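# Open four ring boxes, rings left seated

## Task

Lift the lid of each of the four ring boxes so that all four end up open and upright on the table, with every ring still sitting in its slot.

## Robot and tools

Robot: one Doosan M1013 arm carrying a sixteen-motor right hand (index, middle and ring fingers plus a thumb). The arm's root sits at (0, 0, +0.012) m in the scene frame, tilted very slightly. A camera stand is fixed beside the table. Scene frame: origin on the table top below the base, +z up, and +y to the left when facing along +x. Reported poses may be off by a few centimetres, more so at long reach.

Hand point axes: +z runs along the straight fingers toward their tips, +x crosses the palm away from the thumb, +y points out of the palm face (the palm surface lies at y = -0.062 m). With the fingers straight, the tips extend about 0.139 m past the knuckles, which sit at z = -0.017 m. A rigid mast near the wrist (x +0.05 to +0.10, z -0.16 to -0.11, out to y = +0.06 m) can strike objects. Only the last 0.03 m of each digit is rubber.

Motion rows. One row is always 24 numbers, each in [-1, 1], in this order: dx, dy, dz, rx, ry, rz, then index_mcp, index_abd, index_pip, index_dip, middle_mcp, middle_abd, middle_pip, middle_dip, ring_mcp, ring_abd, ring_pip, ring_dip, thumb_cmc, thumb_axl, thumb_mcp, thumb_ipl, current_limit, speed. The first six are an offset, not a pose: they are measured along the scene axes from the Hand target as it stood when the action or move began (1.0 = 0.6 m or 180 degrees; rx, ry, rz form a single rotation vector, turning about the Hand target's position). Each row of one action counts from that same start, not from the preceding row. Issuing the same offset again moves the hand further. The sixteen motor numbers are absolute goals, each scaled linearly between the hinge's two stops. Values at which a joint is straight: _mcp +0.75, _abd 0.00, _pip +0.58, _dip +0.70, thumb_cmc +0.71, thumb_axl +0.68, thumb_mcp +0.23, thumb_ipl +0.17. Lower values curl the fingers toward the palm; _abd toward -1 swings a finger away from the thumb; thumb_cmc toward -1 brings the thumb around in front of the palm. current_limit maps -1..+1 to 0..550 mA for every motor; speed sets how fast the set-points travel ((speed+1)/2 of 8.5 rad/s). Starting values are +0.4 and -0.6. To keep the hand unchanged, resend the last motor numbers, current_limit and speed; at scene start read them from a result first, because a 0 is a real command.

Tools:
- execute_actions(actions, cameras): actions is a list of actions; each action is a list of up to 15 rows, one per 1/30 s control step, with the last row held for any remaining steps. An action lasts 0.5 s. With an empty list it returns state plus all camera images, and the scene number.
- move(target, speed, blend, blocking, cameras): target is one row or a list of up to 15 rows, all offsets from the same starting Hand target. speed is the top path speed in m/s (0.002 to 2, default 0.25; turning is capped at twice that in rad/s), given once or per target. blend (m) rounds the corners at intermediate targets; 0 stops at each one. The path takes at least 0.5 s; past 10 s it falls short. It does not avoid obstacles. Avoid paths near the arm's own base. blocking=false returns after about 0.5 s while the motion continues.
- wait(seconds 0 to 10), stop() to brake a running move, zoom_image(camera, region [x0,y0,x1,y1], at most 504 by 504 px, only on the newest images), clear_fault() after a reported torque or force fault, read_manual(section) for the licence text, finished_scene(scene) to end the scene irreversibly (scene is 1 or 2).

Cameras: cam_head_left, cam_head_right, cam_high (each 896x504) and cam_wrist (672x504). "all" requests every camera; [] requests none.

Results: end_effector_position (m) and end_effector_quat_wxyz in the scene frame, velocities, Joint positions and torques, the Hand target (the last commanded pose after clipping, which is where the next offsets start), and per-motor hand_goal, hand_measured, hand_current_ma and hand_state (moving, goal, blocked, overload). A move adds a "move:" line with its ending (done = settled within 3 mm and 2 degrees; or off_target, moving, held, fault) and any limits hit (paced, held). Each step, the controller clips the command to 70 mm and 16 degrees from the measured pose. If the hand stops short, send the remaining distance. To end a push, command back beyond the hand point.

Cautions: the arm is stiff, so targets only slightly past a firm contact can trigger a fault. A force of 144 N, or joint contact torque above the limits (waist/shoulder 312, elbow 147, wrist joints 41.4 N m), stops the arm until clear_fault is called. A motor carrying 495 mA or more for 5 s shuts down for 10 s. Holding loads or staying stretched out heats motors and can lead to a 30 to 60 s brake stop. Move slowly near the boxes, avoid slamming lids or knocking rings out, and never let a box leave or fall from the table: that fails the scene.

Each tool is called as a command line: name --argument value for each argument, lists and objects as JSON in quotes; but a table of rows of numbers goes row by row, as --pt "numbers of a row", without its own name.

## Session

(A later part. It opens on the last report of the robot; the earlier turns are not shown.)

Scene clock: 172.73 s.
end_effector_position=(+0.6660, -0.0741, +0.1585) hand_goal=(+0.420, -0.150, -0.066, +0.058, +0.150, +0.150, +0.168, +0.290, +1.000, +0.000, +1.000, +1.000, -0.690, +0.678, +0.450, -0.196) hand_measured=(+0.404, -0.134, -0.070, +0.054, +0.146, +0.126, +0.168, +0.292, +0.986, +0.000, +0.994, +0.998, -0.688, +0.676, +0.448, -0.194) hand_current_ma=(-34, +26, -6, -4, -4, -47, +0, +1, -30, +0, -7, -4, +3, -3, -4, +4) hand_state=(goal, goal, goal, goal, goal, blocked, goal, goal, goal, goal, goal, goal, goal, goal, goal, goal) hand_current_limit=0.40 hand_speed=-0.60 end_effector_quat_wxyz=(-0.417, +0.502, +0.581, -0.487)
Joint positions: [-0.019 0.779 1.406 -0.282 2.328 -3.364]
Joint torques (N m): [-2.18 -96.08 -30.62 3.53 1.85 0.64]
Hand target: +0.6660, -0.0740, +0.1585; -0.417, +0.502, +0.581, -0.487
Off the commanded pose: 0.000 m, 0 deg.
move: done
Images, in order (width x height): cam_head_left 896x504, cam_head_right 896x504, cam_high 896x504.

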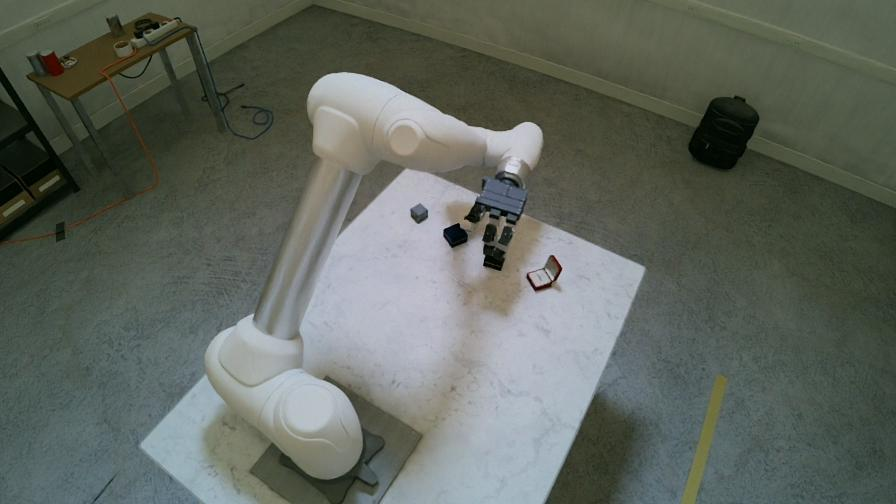

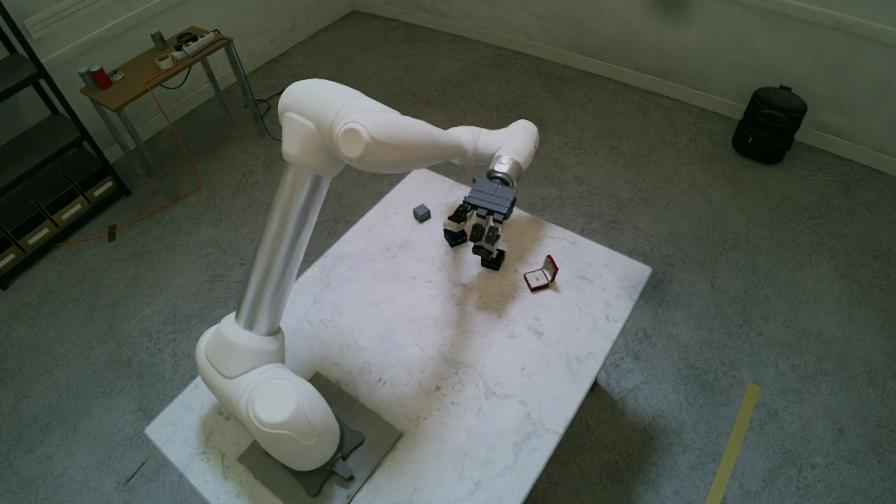

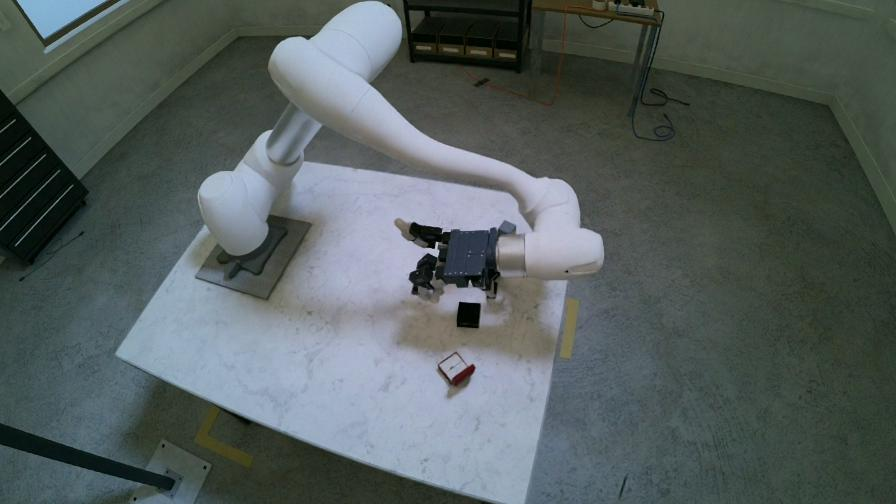

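move --target '[0,0,-0.18,0,0,0,0.42,-0.15,-0.066,0.058,0.15,0.15,0.168,0.29,1,0,1,1,-0.69,0.678,0.45,-0.197,0.4,-0.6]' --speed 0.12 --cameras '["cam_head_left","cam_high","cam_wrist"]'

zoom_image --camera "cam_head_left" --region '[440, 210, 560, 300]'

zoom_image --camera "cam_high" --region '[390, 260, 530, 360]'

Scene clock: 184.30 s.
end_effector_position=(+0.6660, -0.0740, +0.0505) hand_goal=(+0.420, -0.150, -0.066, +0.058, +0.150, +0.150, +0.168, +0.290, +1.000, +0.000, +1.000, +1.000, -0.690, +0.678, +0.450, -0.196) hand_measured=(+0.404, -0.134, -0.070, +0.054, +0.146, +0.126, +0.168, +0.292, +0.986, +0.000, +0.994, +0.998, -0.688, +0.676, +0.448, -0.194) hand_current_ma=(-33, +26, -6, -4, -4, -47, +0, +1, -30, +0, -7, -4, +3, -3, -4, +4) hand_state=(goal, goal, goal, goal, goal, blocked, goal, goal, goal, goal, goal, goal, goal, goal, goal, goal) hand_current_limit=0.40 hand_speed=-0.60 end_effector_quat_wxyz=(-0.417, +0.502, +0.581, -0.487)
Joint positions: [-0.019 0.889 1.428 -0.254 2.201 -3.319]
Joint torques (N m): [-2.76 -99.58 -27.27 3.24 2.12 0.45]
Hand target: +0.6660, -0.0740, +0.0505; -0.417, +0.502, +0.581, -0.487
Off the commanded pose: 0.000 m, 0 deg.
move: done
Images, in order (width x height): cam_head_left 896x504, cam_high 896x504, cam_wrist 672x504.

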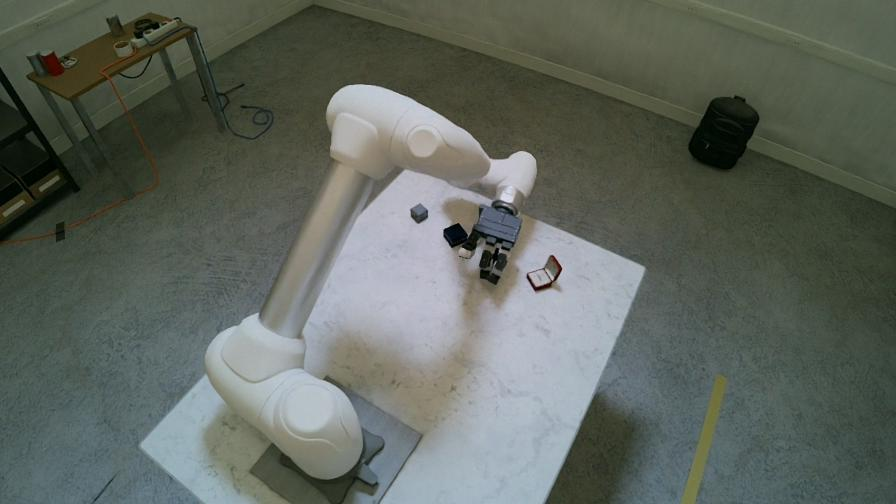

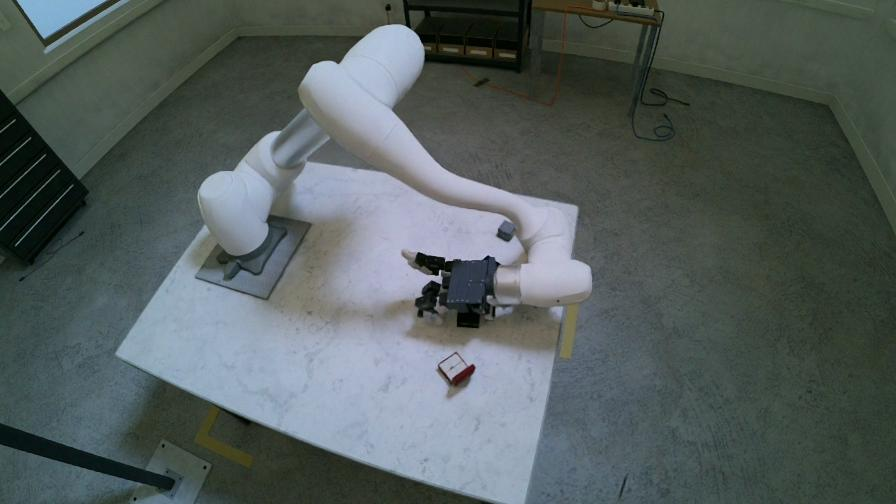

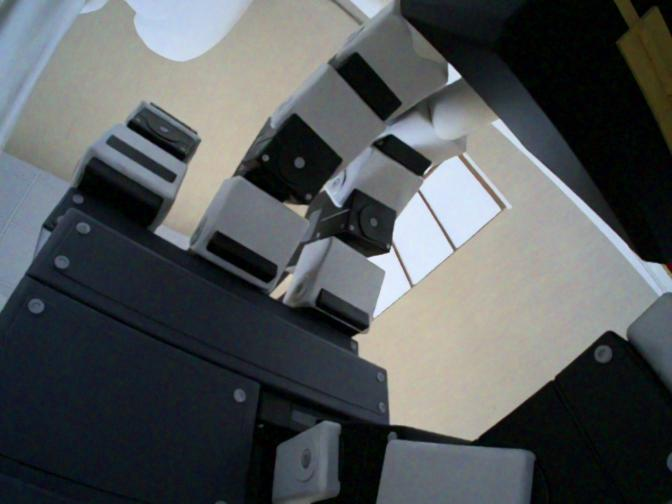

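Scaled by 4.200 from the camera's 896x504 image, which has a finer 1280x720 frame.

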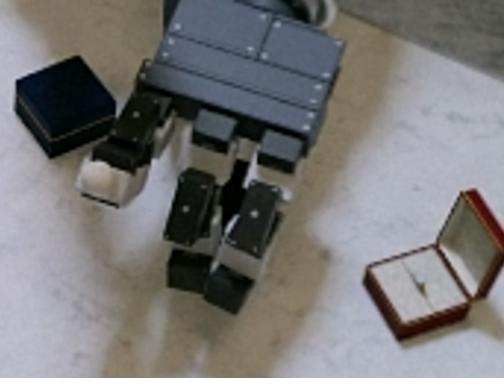

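Scaled by 3.600 from the camera's 896x504 image, which has a finer 1280x720 frame.

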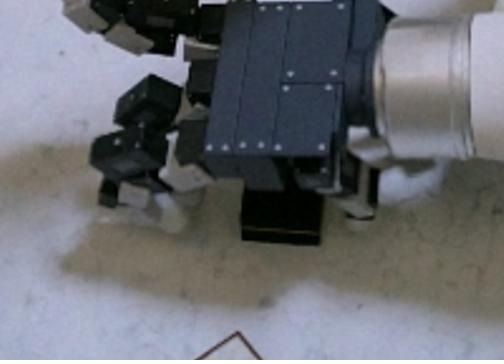

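move --pt "-0.001 0.0066 0 0 0 0 0.42 -0.15 -0.066 0.058 0.15 0.15 0.168 0.29 1 0 1 1 -0.69 0.678 0.45 -0.197 0.4 -0.8" --pt "-0.001 0.0066 0 0 0 0 -0.08 -0.15 0.168 0.29 -0.08 0.15 0.168 0.29 1 0 1 1 -0.69 0.678 0.25 -0.197 0.4 -0.8" --pt "-0.001 0.0066 0 0 0 0 -0.2 -0.15 0.168 0.29 -0.2 0.15 0.168 0.29 1 0 1 1 -0.69 0.678 0.05 -0.197 0.7 -0.8" --speed 0.08 --cameras '["cam_head_left","cam_wrist","cam_high"]'

zoom_image --camera "cam_high" --region '[390, 260, 530, 360]'

Scene clock: 204.20 s.
end_effector_position=(+0.6654, -0.0701, +0.0505) hand_goal=(-0.200, -0.150, +0.168, +0.290, -0.200, +0.150, +0.168, +0.290, +1.000, +0.000, +1.000, +1.000, -0.690, +0.678, +0.050, -0.196) hand_measured=(-0.036, -0.110, +0.188, +0.296, -0.042, +0.106, +0.188, +0.292, +0.986, +0.000, +0.994, +0.998, -0.688, +0.676, +0.304, -0.174) hand_current_ma=(+468, +85, +44, +7, +468, -101, +43, +2, -30, +0, -7, -4, +1, -1, +467, +70) hand_state=(blocked, blocked, blocked, goal, blocked, blocked, blocked, goal, goal, goal, goal, goal, goal, goal, blocked, blocked) hand_current_limit=0.70 hand_speed=-0.80 end_effector_quat_wxyz=(-0.417, +0.502, +0.581, -0.487)
Joint positions: [-0.015 0.888 1.43 -0.248 2.201 -3.315]
Joint torques (N m): [-1.95 -94.36 -26.35 3.68 -0.14 0.23]
Hand target: +0.6654, -0.0701, +0.0505; -0.417, +0.502, +0.581, -0.487
Off the commanded pose: 0.000 m, 0 deg.
move: done
Images, in order (width x height): cam_head_left 896x504, cam_high 896x504, cam_wrist 672x504.

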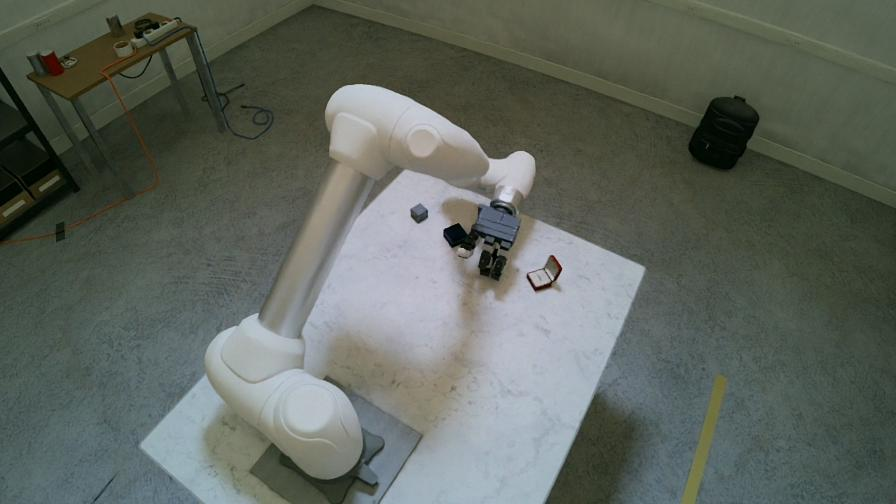

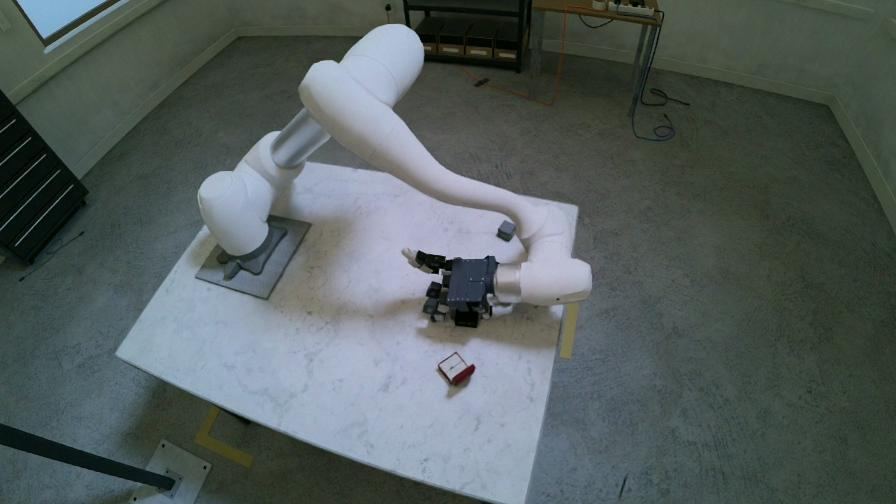

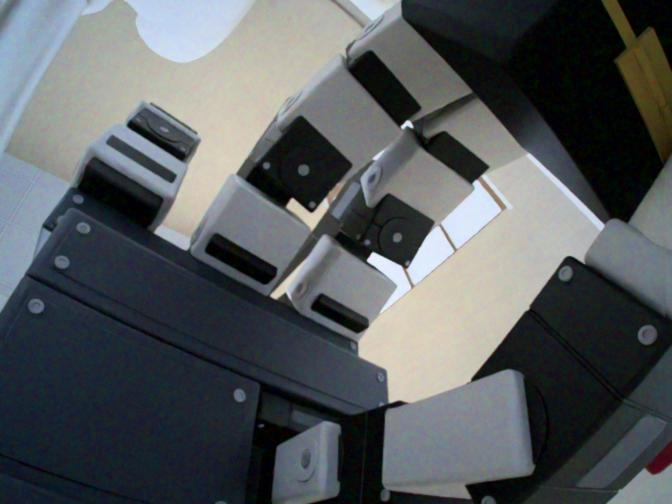

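Scaled by 3.600 from the camera's 896x504 image, which has a finer 1280x720 frame.

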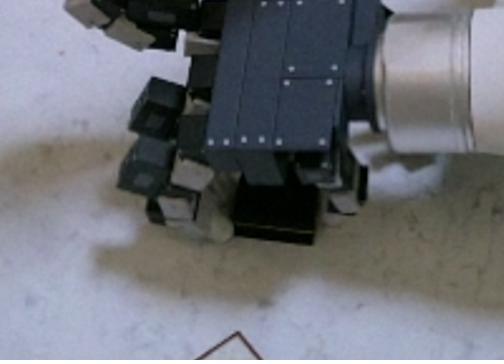

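move --pt "0 0 0 0 0 0 0.42 -0.15 -0.04 0.058 -0.25 0.15 0.168 0.29 1 0 1 1 -0.69 0.678 0.05 -0.197 0.7 -0.7" --pt "0 0 0 0 0 0 -0.1 -0.15 -0.04 0.058 -0.3 0.15 0.168 0.29 1 0 1 1 -0.69 0.678 0.05 -0.197 0.7 -0.8" --pt "0 0 0 0 0 0 0.0 -0.15 -0.182 -0.058 -0.3 0.15 0.168 0.29 1 0 1 1 -0.69 0.678 0.05 -0.197 0.77 -0.95" --pt "0 0 0 0 0 0 0.1 -0.15 -0.25 -0.18 -0.3 0.15 0.168 0.29 1 0 1 1 -0.69 0.678 0.05 -0.197 0.77 -0.97" --cameras '["cam_wrist","cam_high"]'

zoom_image --camera "cam_high" --region '[390, 260, 530, 360]'

Scene clock: 219.73 s.
end_effector_position=(+0.6654, -0.0701, +0.0505) hand_goal=(+0.100, -0.150, -0.250, -0.180, -0.300, +0.150, +0.168, +0.290, +1.000, +0.000, +1.000, +1.000, -0.690, +0.678, +0.050, -0.196) hand_measured=(+0.164, -0.126, -0.162, -0.132, -0.070, +0.146, +0.206, +0.302, +0.986, +0.000, +0.994, +0.998, -0.720, +0.676, +0.310, -0.146) hand_current_ma=(+212, +47, +291, +133, +487, -4, +95, +22, -30, +0, -7, -4, -75, -4, +487, +201) hand_state=(blocked, blocked, blocked, blocked, blocked, goal, blocked, goal, goal, goal, goal, goal, blocked, goal, blocked, blocked) hand_current_limit=0.77 hand_speed=-0.97 end_effector_quat_wxyz=(-0.417, +0.502, +0.581, -0.487)
Joint positions: [-0.015 0.888 1.43 -0.248 2.201 -3.315]
Joint torques (N m): [-3.28 -97.48 -26.18 3.32 1.15 0.41]
Hand target: +0.6654, -0.0701, +0.0505; -0.417, +0.502, +0.581, -0.487
Off the commanded pose: 0.000 m, 0 deg.
move: done
Images, in order (width x height): cam_high 896x504, cam_wrist 672x504.

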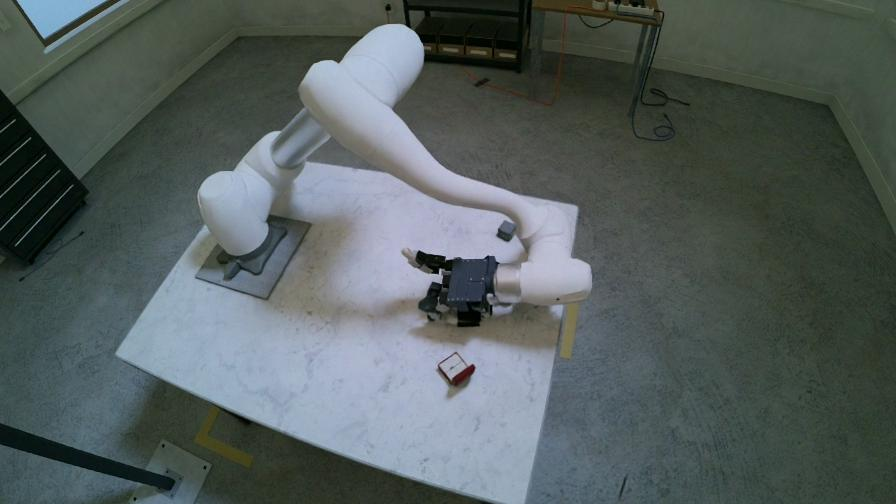

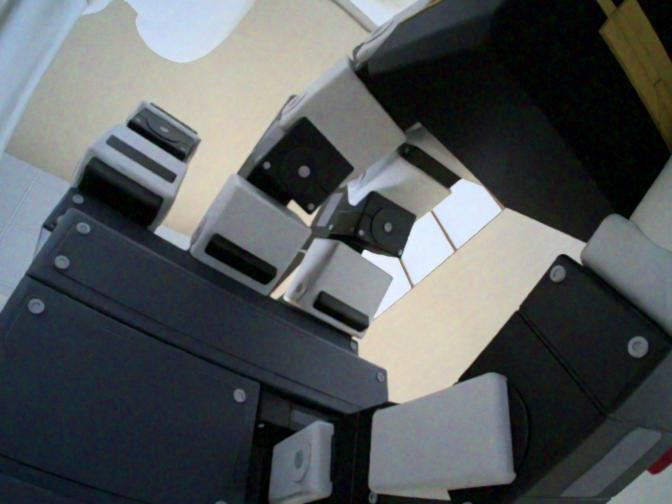

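Scaled by 3.600 from the camera's 896x504 image, which has a finer 1280x720 frame.

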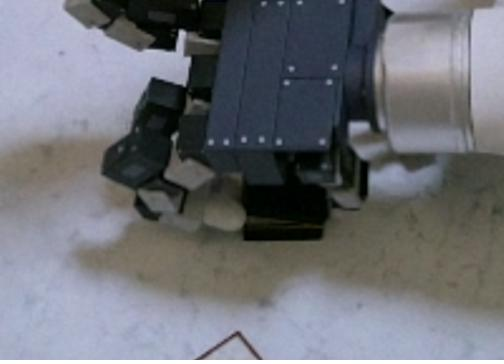

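Lid lifting. Continue.

move --pt "0 0 0 0 0 0 0.06 -0.15 -0.3 -0.25 -0.3 0.15 0.168 0.29 1 0 1 1 -0.69 0.678 0.05 -0.197 0.77 -0.97" --pt "0 0 0 0 0 0 0.04 -0.15 -0.34 -0.28 -0.3 0.15 0.168 0.29 1 0 1 1 -0.69 0.678 0.05 -0.197 0.77 -0.97" --pt "0 0 0 0 0 0 0.0 -0.15 -0.39 -0.32 -0.3 0.15 0.168 0.29 1 0 1 1 -0.69 0.678 0.05 -0.197 0.77 -0.97" --pt "0 0 0 0 0 0 -0.1 -0.15 -0.41 -0.34 -0.3 0.15 0.168 0.29 1 0 1 1 -0.69 0.678 0.05 -0.197 0.77 -0.97" --pt "0 0 0 0 0 0 -0.2 -0.15 -0.41 -0.34 -0.3 0.15 0.168 0.29 1 0 1 1 -0.69 0.678 0.05 -0.197 0.77 -0.97" --cameras '["cam_wrist"]'

Scene clock: 242.07 s.
end_effector_position=(+0.6654, -0.0701, +0.0505) hand_goal=(-0.200, -0.150, -0.410, -0.340, -0.300, +0.150, +0.168, +0.290, +1.000, +0.000, +1.000, +1.000, -0.690, +0.678, +0.050, -0.196) hand_measured=(-0.140, -0.146, -0.406, -0.340, -0.066, +0.144, +0.216, +0.306, +0.986, +0.000, +0.994, +0.998, -0.684, +0.676, +0.296, -0.162) hand_current_ma=(+49, +3, +6, +1, +487, -6, +135, +31, -30, +0, -7, -4, +10, -2, +487, +126) hand_state=(moving, goal, goal, goal, blocked, goal, blocked, goal, goal, goal, goal, goal, goal, goal, blocked, blocked) hand_current_limit=0.77 hand_speed=-0.97 end_effector_quat_wxyz=(-0.417, +0.502, +0.581, -0.487)
Joint positions: [-0.015 0.888 1.43 -0.248 2.201 -3.315]
Joint torques (N m): [-2.97 -97.33 -27.04 3.27 0.69 0.47]
Hand target: +0.6654, -0.0701, +0.0505; -0.417, +0.502, +0.581, -0.487
Off the commanded pose: 0.000 m, 0 deg.
move: done
Images, in order (width x height): cam_wrist 672x504.

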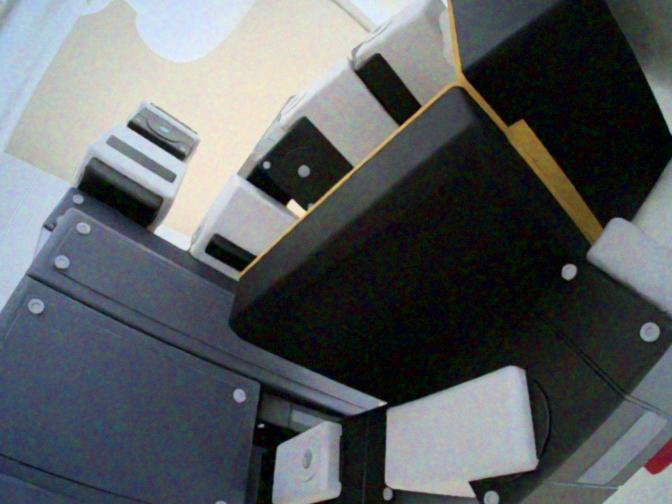

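move --pt "0 0 0 0 0 0 -0.08 -0.15 -0.40 -0.30 -0.15 0.15 0.168 0.29 1 0 1 1 -0.69 0.678 0.25 -0.197 0.7 -0.93" --pt "0 0 0 0 0 0 0 -0.15 -0.36 -0.23 -0.1 0.15 0.168 0.29 1 0 1 1 -0.69 0.678 0.45 -0.197 0.4 -0.9" --pt "0 0 0 0 0 0 0.15 -0.15 -0.25 -0.1 0.15 0.15 0.168 0.29 1 0 1 1 -0.69 0.678 0.45 -0.197 0.4 -0.8" --pt "0 0 0 0 0 0 0.42 -0.15 -0.066 0.058 0.15 0.15 0.168 0.29 1 0 1 1 -0.69 0.678 0.45 -0.197 0.4 -0.6" --pt "0 0 0.18 0 0 0 0.42 -0.15 -0.066 0.058 0.15 0.15 0.168 0.29 1 0 1 1 -0.69 0.678 0.45 -0.197 0.4 -0.6" --pt "0.0193 0.3118 0.18 0 0 -0.2 0.42 -0.15 -0.066 0.058 0.15 0.15 0.168 0.29 1 0 1 1 -0.69 0.678 0.45 -0.197 0.4 -0.6" --speed '[0.1,0.1,0.1,0.1,0.15,0.25]' --cameras '["cam_head_left"]'

zoom_image --camera "cam_head_left" --region '[420, 190, 560, 290]'

Scene clock: 263.53 s.
end_effector_position=(+0.6770, +0.1170, +0.1585) hand_goal=(+0.420, -0.150, -0.066, +0.058, +0.150, +0.150, +0.168, +0.290, +1.000, +0.000, +1.000, +1.000, -0.690, +0.678, +0.450, -0.196) hand_measured=(+0.404, -0.134, -0.070, +0.054, +0.146, +0.126, +0.168, +0.292, +0.986, +0.000, +0.994, +0.998, -0.688, +0.676, +0.450, -0.194) hand_current_ma=(-34, +26, -6, -4, -4, -47, +0, +1, -30, +0, -7, -4, +3, -2, +0, +4) hand_state=(goal, goal, goal, goal, goal, blocked, goal, goal, goal, goal, goal, goal, goal, goal, goal, goal) hand_current_limit=0.40 hand_speed=-0.60 end_effector_quat_wxyz=(-0.547, +0.657, +0.398, -0.334)
Joint positions: [0.034 0.782 1.401 0.606 2.232 -2.636]
Joint torques (N m): [-2.82 -98.54 -33.01 4.14 1.69 0.39]
Hand target: +0.6770, +0.1170, +0.1585; -0.547, +0.657, +0.398, -0.334
Off the commanded pose: 0.000 m, 0 deg.
move: done
Images, in order (width x height): cam_head_left 896x504.

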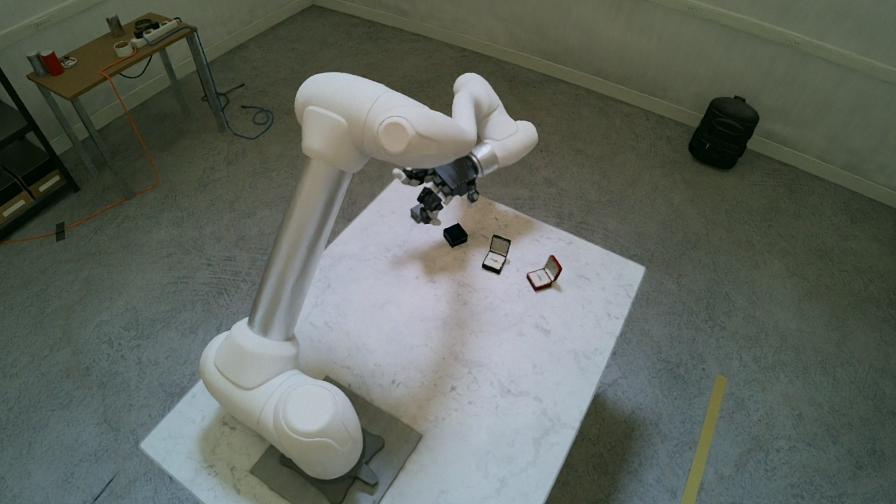

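Scaled by 3.600 from the camera's 896x504 image, which has a finer 1280x720 frame.

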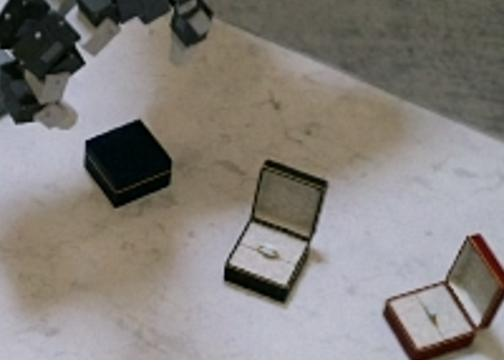

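move --target '[0,0,-0.18,0,0,0,0.42,-0.15,-0.066,0.058,0.15,0.15,0.168,0.29,1,0,1,1,-0.69,0.678,0.45,-0.197,0.4,-0.6]' --speed 0.12 --cameras '["cam_head_left","cam_high","cam_wrist"]'

zoom_image --camera "cam_head_left" --region '[400, 180, 520, 270]'

zoom_image --camera "cam_high" --region '[410, 210, 550, 310]'

Scene clock: 271.97 s.
end_effector_position=(+0.6770, +0.1170, +0.0505) hand_goal=(+0.420, -0.150, -0.066, +0.058, +0.150, +0.150, +0.168, +0.290, +1.000, +0.000, +1.000, +1.000, -0.690, +0.678, +0.450, -0.196) hand_measured=(+0.404, -0.134, -0.070, +0.054, +0.146, +0.126, +0.168, +0.292, +0.986, +0.000, +0.994, +0.998, -0.688, +0.676, +0.450, -0.194) hand_current_ma=(-33, +26, -6, -4, -4, -47, +0, +1, -30, +0, -7, -4, +3, -2, +0, +4) hand_state=(goal, goal, goal, goal, goal, blocked, goal, goal, goal, goal, goal, goal, goal, goal, goal, goal) hand_current_limit=0.40 hand_speed=-0.60 end_effector_quat_wxyz=(-0.547, +0.657, +0.398, -0.334)
Joint positions: [0.034 0.892 1.423 0.555 2.122 -2.724]
Joint torques (N m): [-2.64 -102.46 -30.25 3.79 1.79 0.48]
Hand target: +0.6770, +0.1170, +0.0505; -0.547, +0.657, +0.398, -0.334
Off the commanded pose: 0.000 m, 0 deg.
move: done
Images, in order (width x height): cam_head_left 896x504, cam_high 896x504, cam_wrist 672x504.

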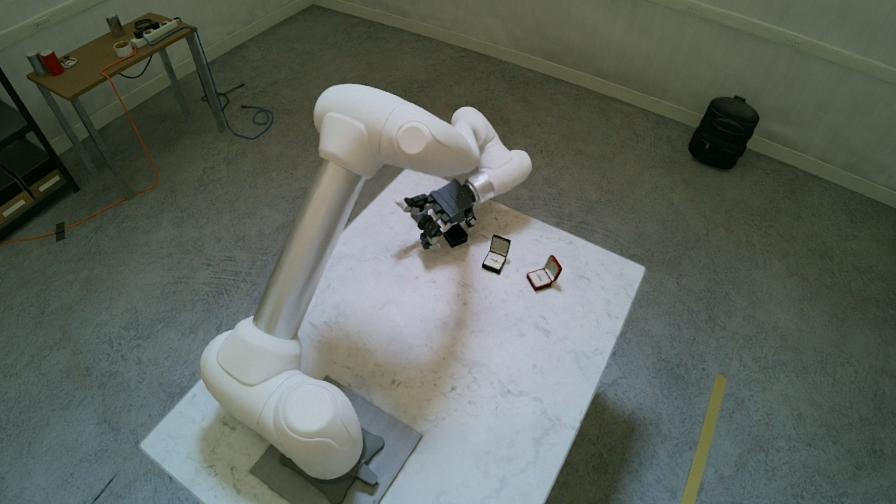

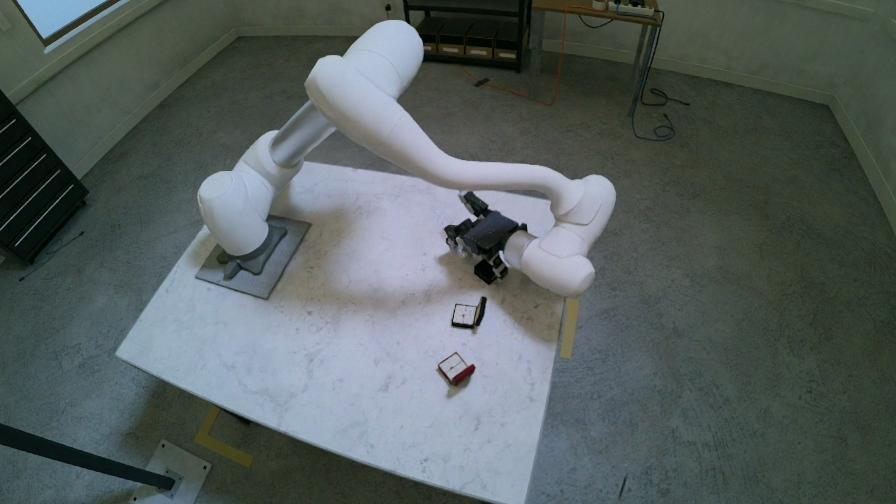

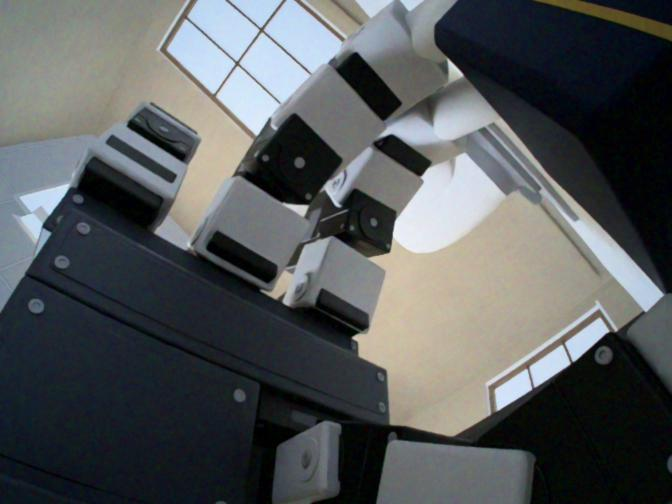

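Scaled by 4.200 from the camera's 896x504 image, which has a finer 1280x720 frame.

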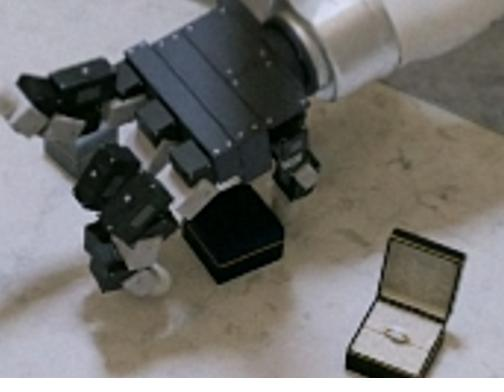

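Scaled by 3.600 from the camera's 896x504 image, which has a finer 1280x720 frame.

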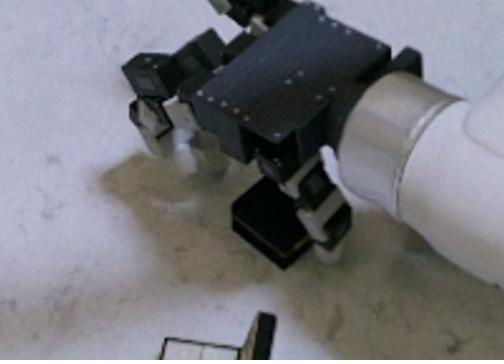

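move --pt "-0.003 -0.006 0 0 0 0 0.42 -0.15 -0.066 0.058 0.15 0.15 0.168 0.29 1 0 1 1 -0.69 0.678 0.45 -0.197 0.4 -0.8" --pt "-0.003 -0.006 0 0 0 0 -0.08 -0.15 0.168 0.29 -0.08 0.15 0.168 0.29 1 0 1 1 -0.69 0.678 0.25 -0.197 0.4 -0.8" --pt "-0.003 -0.006 0 0 0 0 -0.2 -0.15 0.168 0.29 -0.2 0.15 0.168 0.29 1 0 1 1 -0.69 0.678 0.05 -0.197 0.7 -0.8" --speed 0.08 --cameras '["cam_head_left","cam_wrist"]'

zoom_image --camera "cam_head_left" --region '[400, 180, 520, 270]'

Scene clock: 286.07 s.
end_effector_position=(+0.6752, +0.1134, +0.0505) hand_goal=(-0.200, -0.150, +0.168, +0.290, -0.200, +0.150, +0.168, +0.290, +1.000, +0.000, +1.000, +1.000, -0.690, +0.678, +0.050, -0.196) hand_measured=(-0.028, -0.112, +0.188, +0.294, -0.046, +0.108, +0.188, +0.292, +0.986, +0.000, +0.994, +0.998, -0.690, +0.676, +0.304, -0.172) hand_current_ma=(+467, +84, +44, +7, +468, -96, +43, +3, -30, +0, -7, -4, +0, -2, +467, +78) hand_state=(blocked, blocked, blocked, goal, blocked, blocked, blocked, goal, goal, goal, goal, goal, goal, goal, blocked, blocked) hand_current_limit=0.70 hand_speed=-0.80 end_effector_quat_wxyz=(-0.547, +0.657, +0.398, -0.334)
Joint positions: [0.03 0.889 1.428 0.55 2.121 -2.729]
Joint torques (N m): [-3.12 -97.08 -28.86 3.34 -0.16 0.28]
Hand target: +0.6752, +0.1134, +0.0505; -0.547, +0.657, +0.398, -0.334
Off the commanded pose: 0.000 m, 0 deg.
move: done
Images, in order (width x height): cam_head_left 896x504, cam_wrist 672x504.

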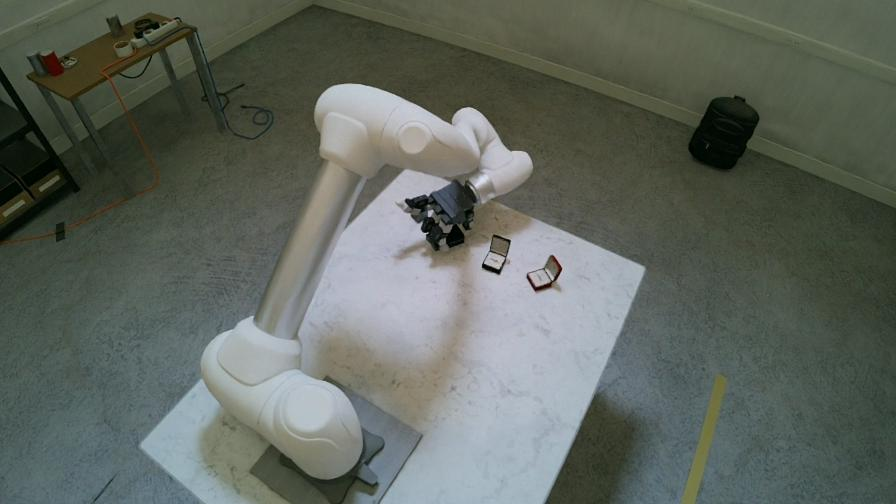

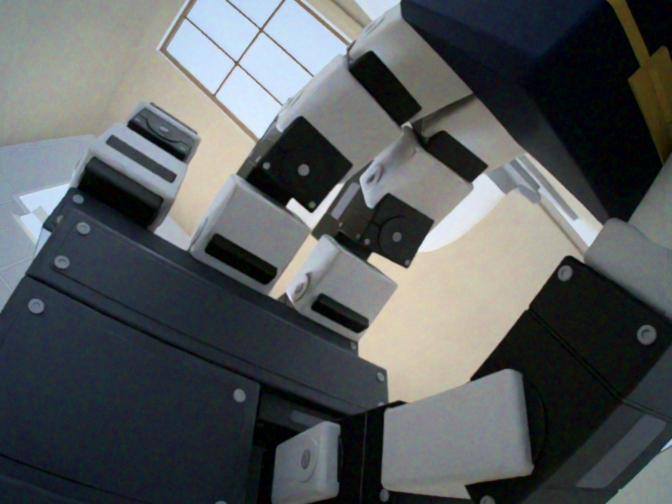

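Scaled by 4.200 from the camera's 896x504 image, which has a finer 1280x720 frame.

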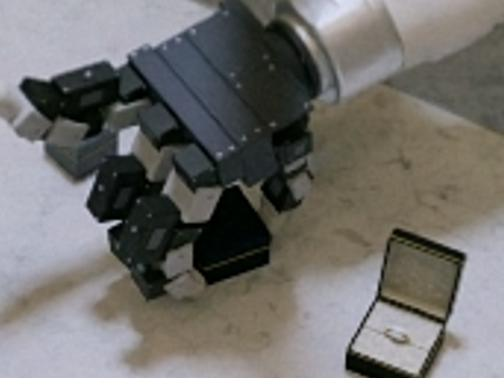

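Good; whole sequence in two moves.

move --pt "0 0 0 0 0 0 0.42 -0.15 -0.04 0.058 -0.25 0.15 0.168 0.29 1 0 1 1 -0.69 0.678 0.05 -0.197 0.7 -0.7" --pt "0 0 0 0 0 0 -0.1 -0.15 -0.04 0.058 -0.3 0.15 0.168 0.29 1 0 1 1 -0.69 0.678 0.05 -0.197 0.7 -0.8" --pt "0 0 0 0 0 0 0.0 -0.15 -0.182 -0.058 -0.3 0.15 0.168 0.29 1 0 1 1 -0.69 0.678 0.05 -0.197 0.77 -0.95" --pt "0 0 0 0 0 0 0.1 -0.15 -0.25 -0.18 -0.3 0.15 0.168 0.29 1 0 1 1 -0.69 0.678 0.05 -0.197 0.77 -0.97" --cameras '["cam_wrist"]'

move --pt "0 0 0 0 0 0 0.06 -0.15 -0.3 -0.25 -0.3 0.15 0.168 0.29 1 0 1 1 -0.69 0.678 0.05 -0.197 0.77 -0.97" --pt "0 0 0 0 0 0 0.04 -0.15 -0.34 -0.28 -0.3 0.15 0.168 0.29 1 0 1 1 -0.69 0.678 0.05 -0.197 0.77 -0.97" --pt "0 0 0 0 0 0 0.0 -0.15 -0.39 -0.32 -0.3 0.15 0.168 0.29 1 0 1 1 -0.69 0.678 0.05 -0.197 0.77 -0.97" --pt "0 0 0 0 0 0 -0.1 -0.15 -0.41 -0.34 -0.3 0.15 0.168 0.29 1 0 1 1 -0.69 0.678 0.05 -0.197 0.77 -0.97" --pt "0 0 0 0 0 0 -0.2 -0.15 -0.41 -0.34 -0.3 0.15 0.168 0.29 1 0 1 1 -0.69 0.678 0.05 -0.197 0.77 -0.97" --cameras '["cam_wrist"]'

Scene clock: 309.40 s.
end_effector_position=(+0.6752, +0.1134, +0.0505) hand_goal=(+0.100, -0.150, -0.250, -0.180, -0.300, +0.150, +0.168, +0.290, +1.000, +0.000, +1.000, +1.000, -0.690, +0.678, +0.050, -0.196) hand_measured=(+0.168, -0.126, -0.164, -0.136, -0.076, +0.144, +0.206, +0.302, +0.986, +0.000, +0.994, +0.998, -0.730, +0.674, +0.312, -0.144) hand_current_ma=(+224, +44, +285, +122, +487, -6, +96, +23, -30, +0, -7, -4, -106, -7, +487, +214) hand_state=(blocked, blocked, blocked, blocked, blocked, goal, blocked, goal, goal, goal, goal, goal, blocked, goal, blocked, blocked) hand_current_limit=0.77 hand_speed=-0.97 end_effector_quat_wxyz=(-0.547, +0.657, +0.398, -0.334)
Joint positions: [0.03 0.889 1.428 0.55 2.121 -2.729]
Joint torques (N m): [-2.72 -99.94 -28.56 3.52 1.18 0.45]
Hand target: +0.6752, +0.1134, +0.0505; -0.547, +0.657, +0.398, -0.334
Off the commanded pose: 0.000 m, 0 deg.
move: done
Images, in order (width x height): cam_wrist 672x504.

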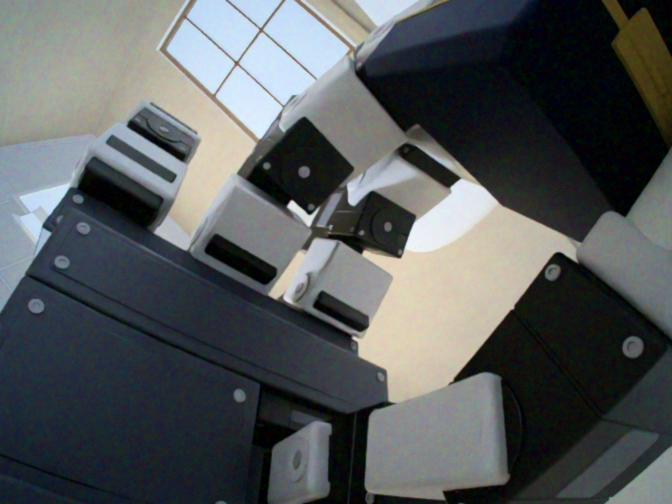

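Scene clock: 314.37 s.
end_effector_position=(+0.6752, +0.1134, +0.0505) hand_goal=(-0.200, -0.150, -0.410, -0.340, -0.300, +0.150, +0.168, +0.290, +1.000, +0.000, +1.000, +1.000, -0.690, +0.678, +0.050, -0.196) hand_measured=(-0.196, -0.146, -0.404, -0.336, -0.066, +0.148, +0.214, +0.302, +0.986, +0.000, +0.994, +0.998, -0.684, +0.674, +0.340, -0.144) hand_current_ma=(+4, +4, +8, +5, +487, -2, +128, +22, -30, +0, -7, -4, +10, -6, +487, +214) hand_state=(goal, goal, goal, goal, blocked, goal, blocked, goal, goal, goal, goal, goal, goal, goal, blocked, blocked) hand_current_limit=0.77 hand_speed=-0.97 end_effector_quat_wxyz=(-0.547, +0.657, +0.398, -0.334)
Joint positions: [0.03 0.889 1.428 0.55 2.121 -2.729]
Joint torques (N m): [-2.51 -96.01 -27.21 3.19 -0.07 0.36]
Hand target: +0.6752, +0.1134, +0.0505; -0.547, +0.657, +0.398, -0.334
Off the commanded pose: 0.000 m, 0 deg.
move: done
Images, in order (width x height): cam_wrist 672x504.

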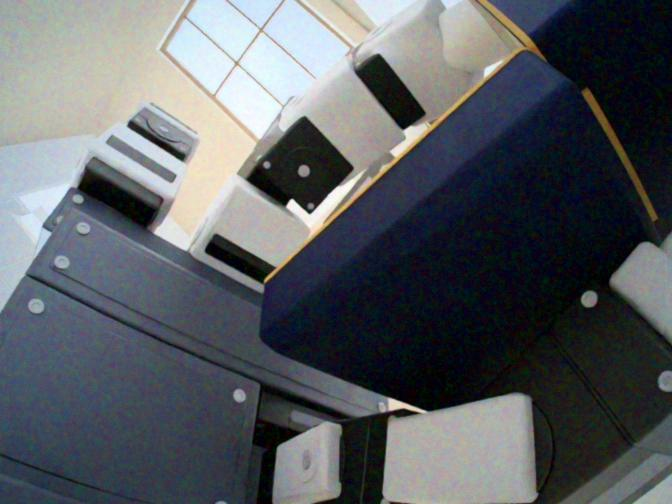

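move --pt "0 0 0 0 0 0 -0.28 -0.15 -0.41 -0.34 -0.3 0.15 0.168 0.29 1 0 1 1 -0.69 0.678 0.05 -0.197 0.77 -0.97" --cameras '["cam_wrist","cam_head_left"]'

zoom_image --camera "cam_head_left" --region '[400, 180, 520, 270]'

Scene clock: 320.13 s.
end_effector_position=(+0.6752, +0.1134, +0.0505) hand_goal=(-0.280, -0.150, -0.410, -0.340, -0.300, +0.150, +0.168, +0.290, +1.000, +0.000, +1.000, +1.000, -0.690, +0.678, +0.050, -0.196) hand_measured=(-0.206, -0.146, -0.404, -0.336, -0.066, +0.148, +0.214, +0.302, +0.986, +0.000, +0.994, +0.998, -0.684, +0.674, +0.340, -0.144) hand_current_ma=(+119, +4, +12, +5, +487, -2, +128, +22, -30, +0, -7, -4, +10, -6, +487, +214) hand_state=(moving, goal, goal, goal, blocked, goal, blocked, goal, goal, goal, goal, goal, goal, goal, blocked, blocked) hand_current_limit=0.77 hand_speed=-0.97 end_effector_quat_wxyz=(-0.547, +0.657, +0.398, -0.334)
Joint positions: [0.03 0.889 1.428 0.55 2.121 -2.729]
Joint torques (N m): [-3.23 -96.9 -27.77 3.14 0.16 0.43]
Hand target: +0.6752, +0.1134, +0.0505; -0.547, +0.657, +0.398, -0.334
Off the commanded pose: 0.000 m, 0 deg.
move: done
Images, in order (width x height): cam_head_left 896x504, cam_wrist 672x504.

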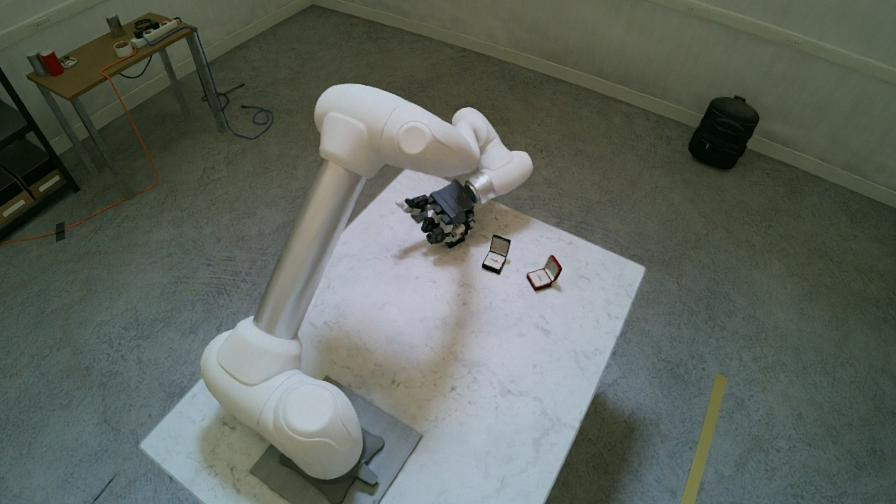

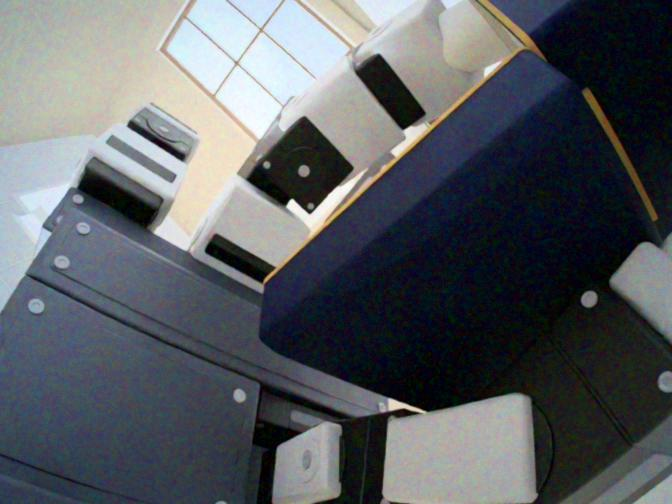

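Scaled by 4.200 from the camera's 896x504 image, which has a finer 1280x720 frame.

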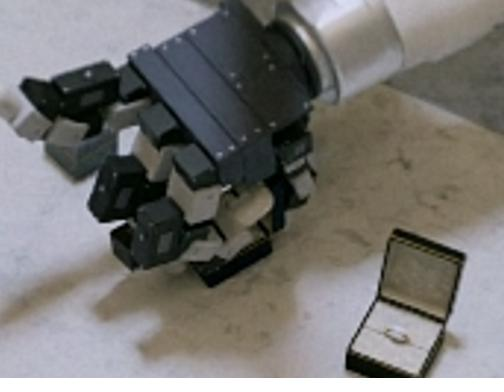

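move --pt "0 0 0 0 0 0 -0.15 -0.15 -0.40 -0.30 -0.15 0.15 0.168 0.29 1 0 1 1 -0.69 0.678 0.25 -0.197 0.7 -0.95" --pt "0 0 0 0 0 0 0 -0.15 -0.36 -0.23 -0.1 0.15 0.168 0.29 1 0 1 1 -0.69 0.678 0.45 -0.197 0.4 -0.9" --pt "0 0 0 0 0 0 0.15 -0.15 -0.25 -0.1 0.15 0.15 0.168 0.29 1 0 1 1 -0.69 0.678 0.45 -0.197 0.4 -0.8" --pt "0 0 0 0 0 0 0.42 -0.15 -0.066 0.058 0.15 0.15 0.168 0.29 1 0 1 1 -0.69 0.678 0.45 -0.197 0.4 -0.6" --pt "0 0 0.18 0 0 0 0.42 -0.15 -0.066 0.058 0.15 0.15 0.168 0.29 1 0 1 1 -0.69 0.678 0.45 -0.197 0.4 -0.6" --pt "0.043 0.2085 0.18 0 0 0.05 0.42 -0.15 -0.066 0.058 0.15 0.15 0.168 0.29 1 0 1 1 -0.69 0.678 0.45 -0.197 0.4 -0.6" --speed '[0.1,0.1,0.1,0.1,0.15,0.25]' --cameras '["cam_head_left"]'

zoom_image --camera "cam_head_left" --region '[380, 170, 520, 270]'

Scene clock: 340.47 s.
end_effector_position=(+0.7010, +0.2385, +0.1585) hand_goal=(+0.420, -0.150, -0.066, +0.058, +0.150, +0.150, +0.168, +0.290, +1.000, +0.000, +1.000, +1.000, -0.690, +0.678, +0.450, -0.196) hand_measured=(+0.404, -0.134, -0.070, +0.054, +0.146, +0.126, +0.168, +0.292, +0.986, +0.000, +0.994, +0.998, -0.688, +0.676, +0.450, -0.194) hand_current_ma=(-34, +26, -6, -4, -4, -47, +0, +1, -30, +0, -7, -4, +2, -3, +0, +4) hand_state=(goal, goal, goal, goal, goal, blocked, goal, goal, goal, goal, goal, goal, goal, goal, goal, goal) hand_current_limit=0.40 hand_speed=-0.60 end_effector_quat_wxyz=(-0.519, +0.624, +0.448, -0.376)
Joint positions: [0.201 0.857 1.255 0.651 2.285 -2.574]
Joint torques (N m): [-4.37 -104.54 -34.31 4.18 1.55 0.5]
Hand target: +0.7010, +0.2385, +0.1585; -0.519, +0.624, +0.448, -0.376
Off the commanded pose: 0.000 m, 0 deg.
move: done
Images, in order (width x height): cam_head_left 896x504.

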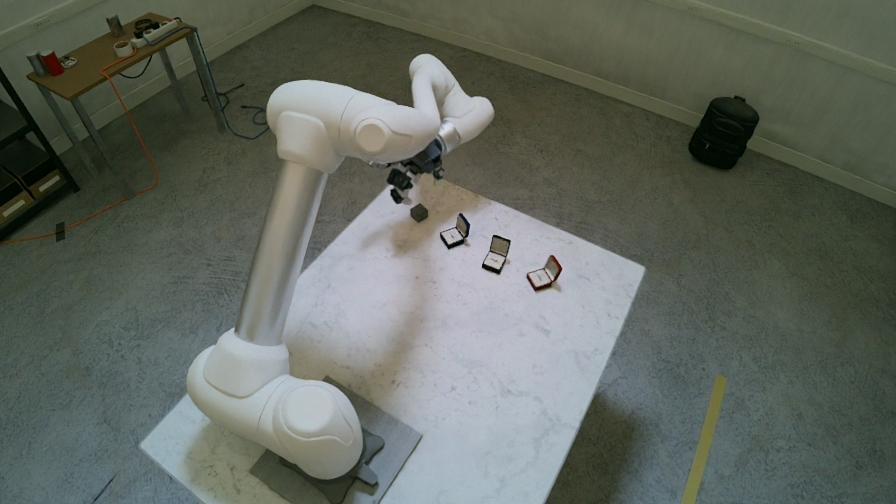

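Scaled by 3.600 from the camera's 896x504 image, which has a finer 1280x720 frame.

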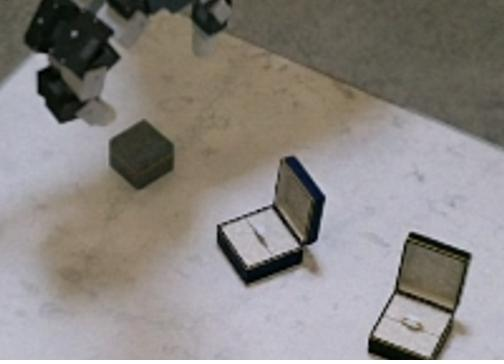

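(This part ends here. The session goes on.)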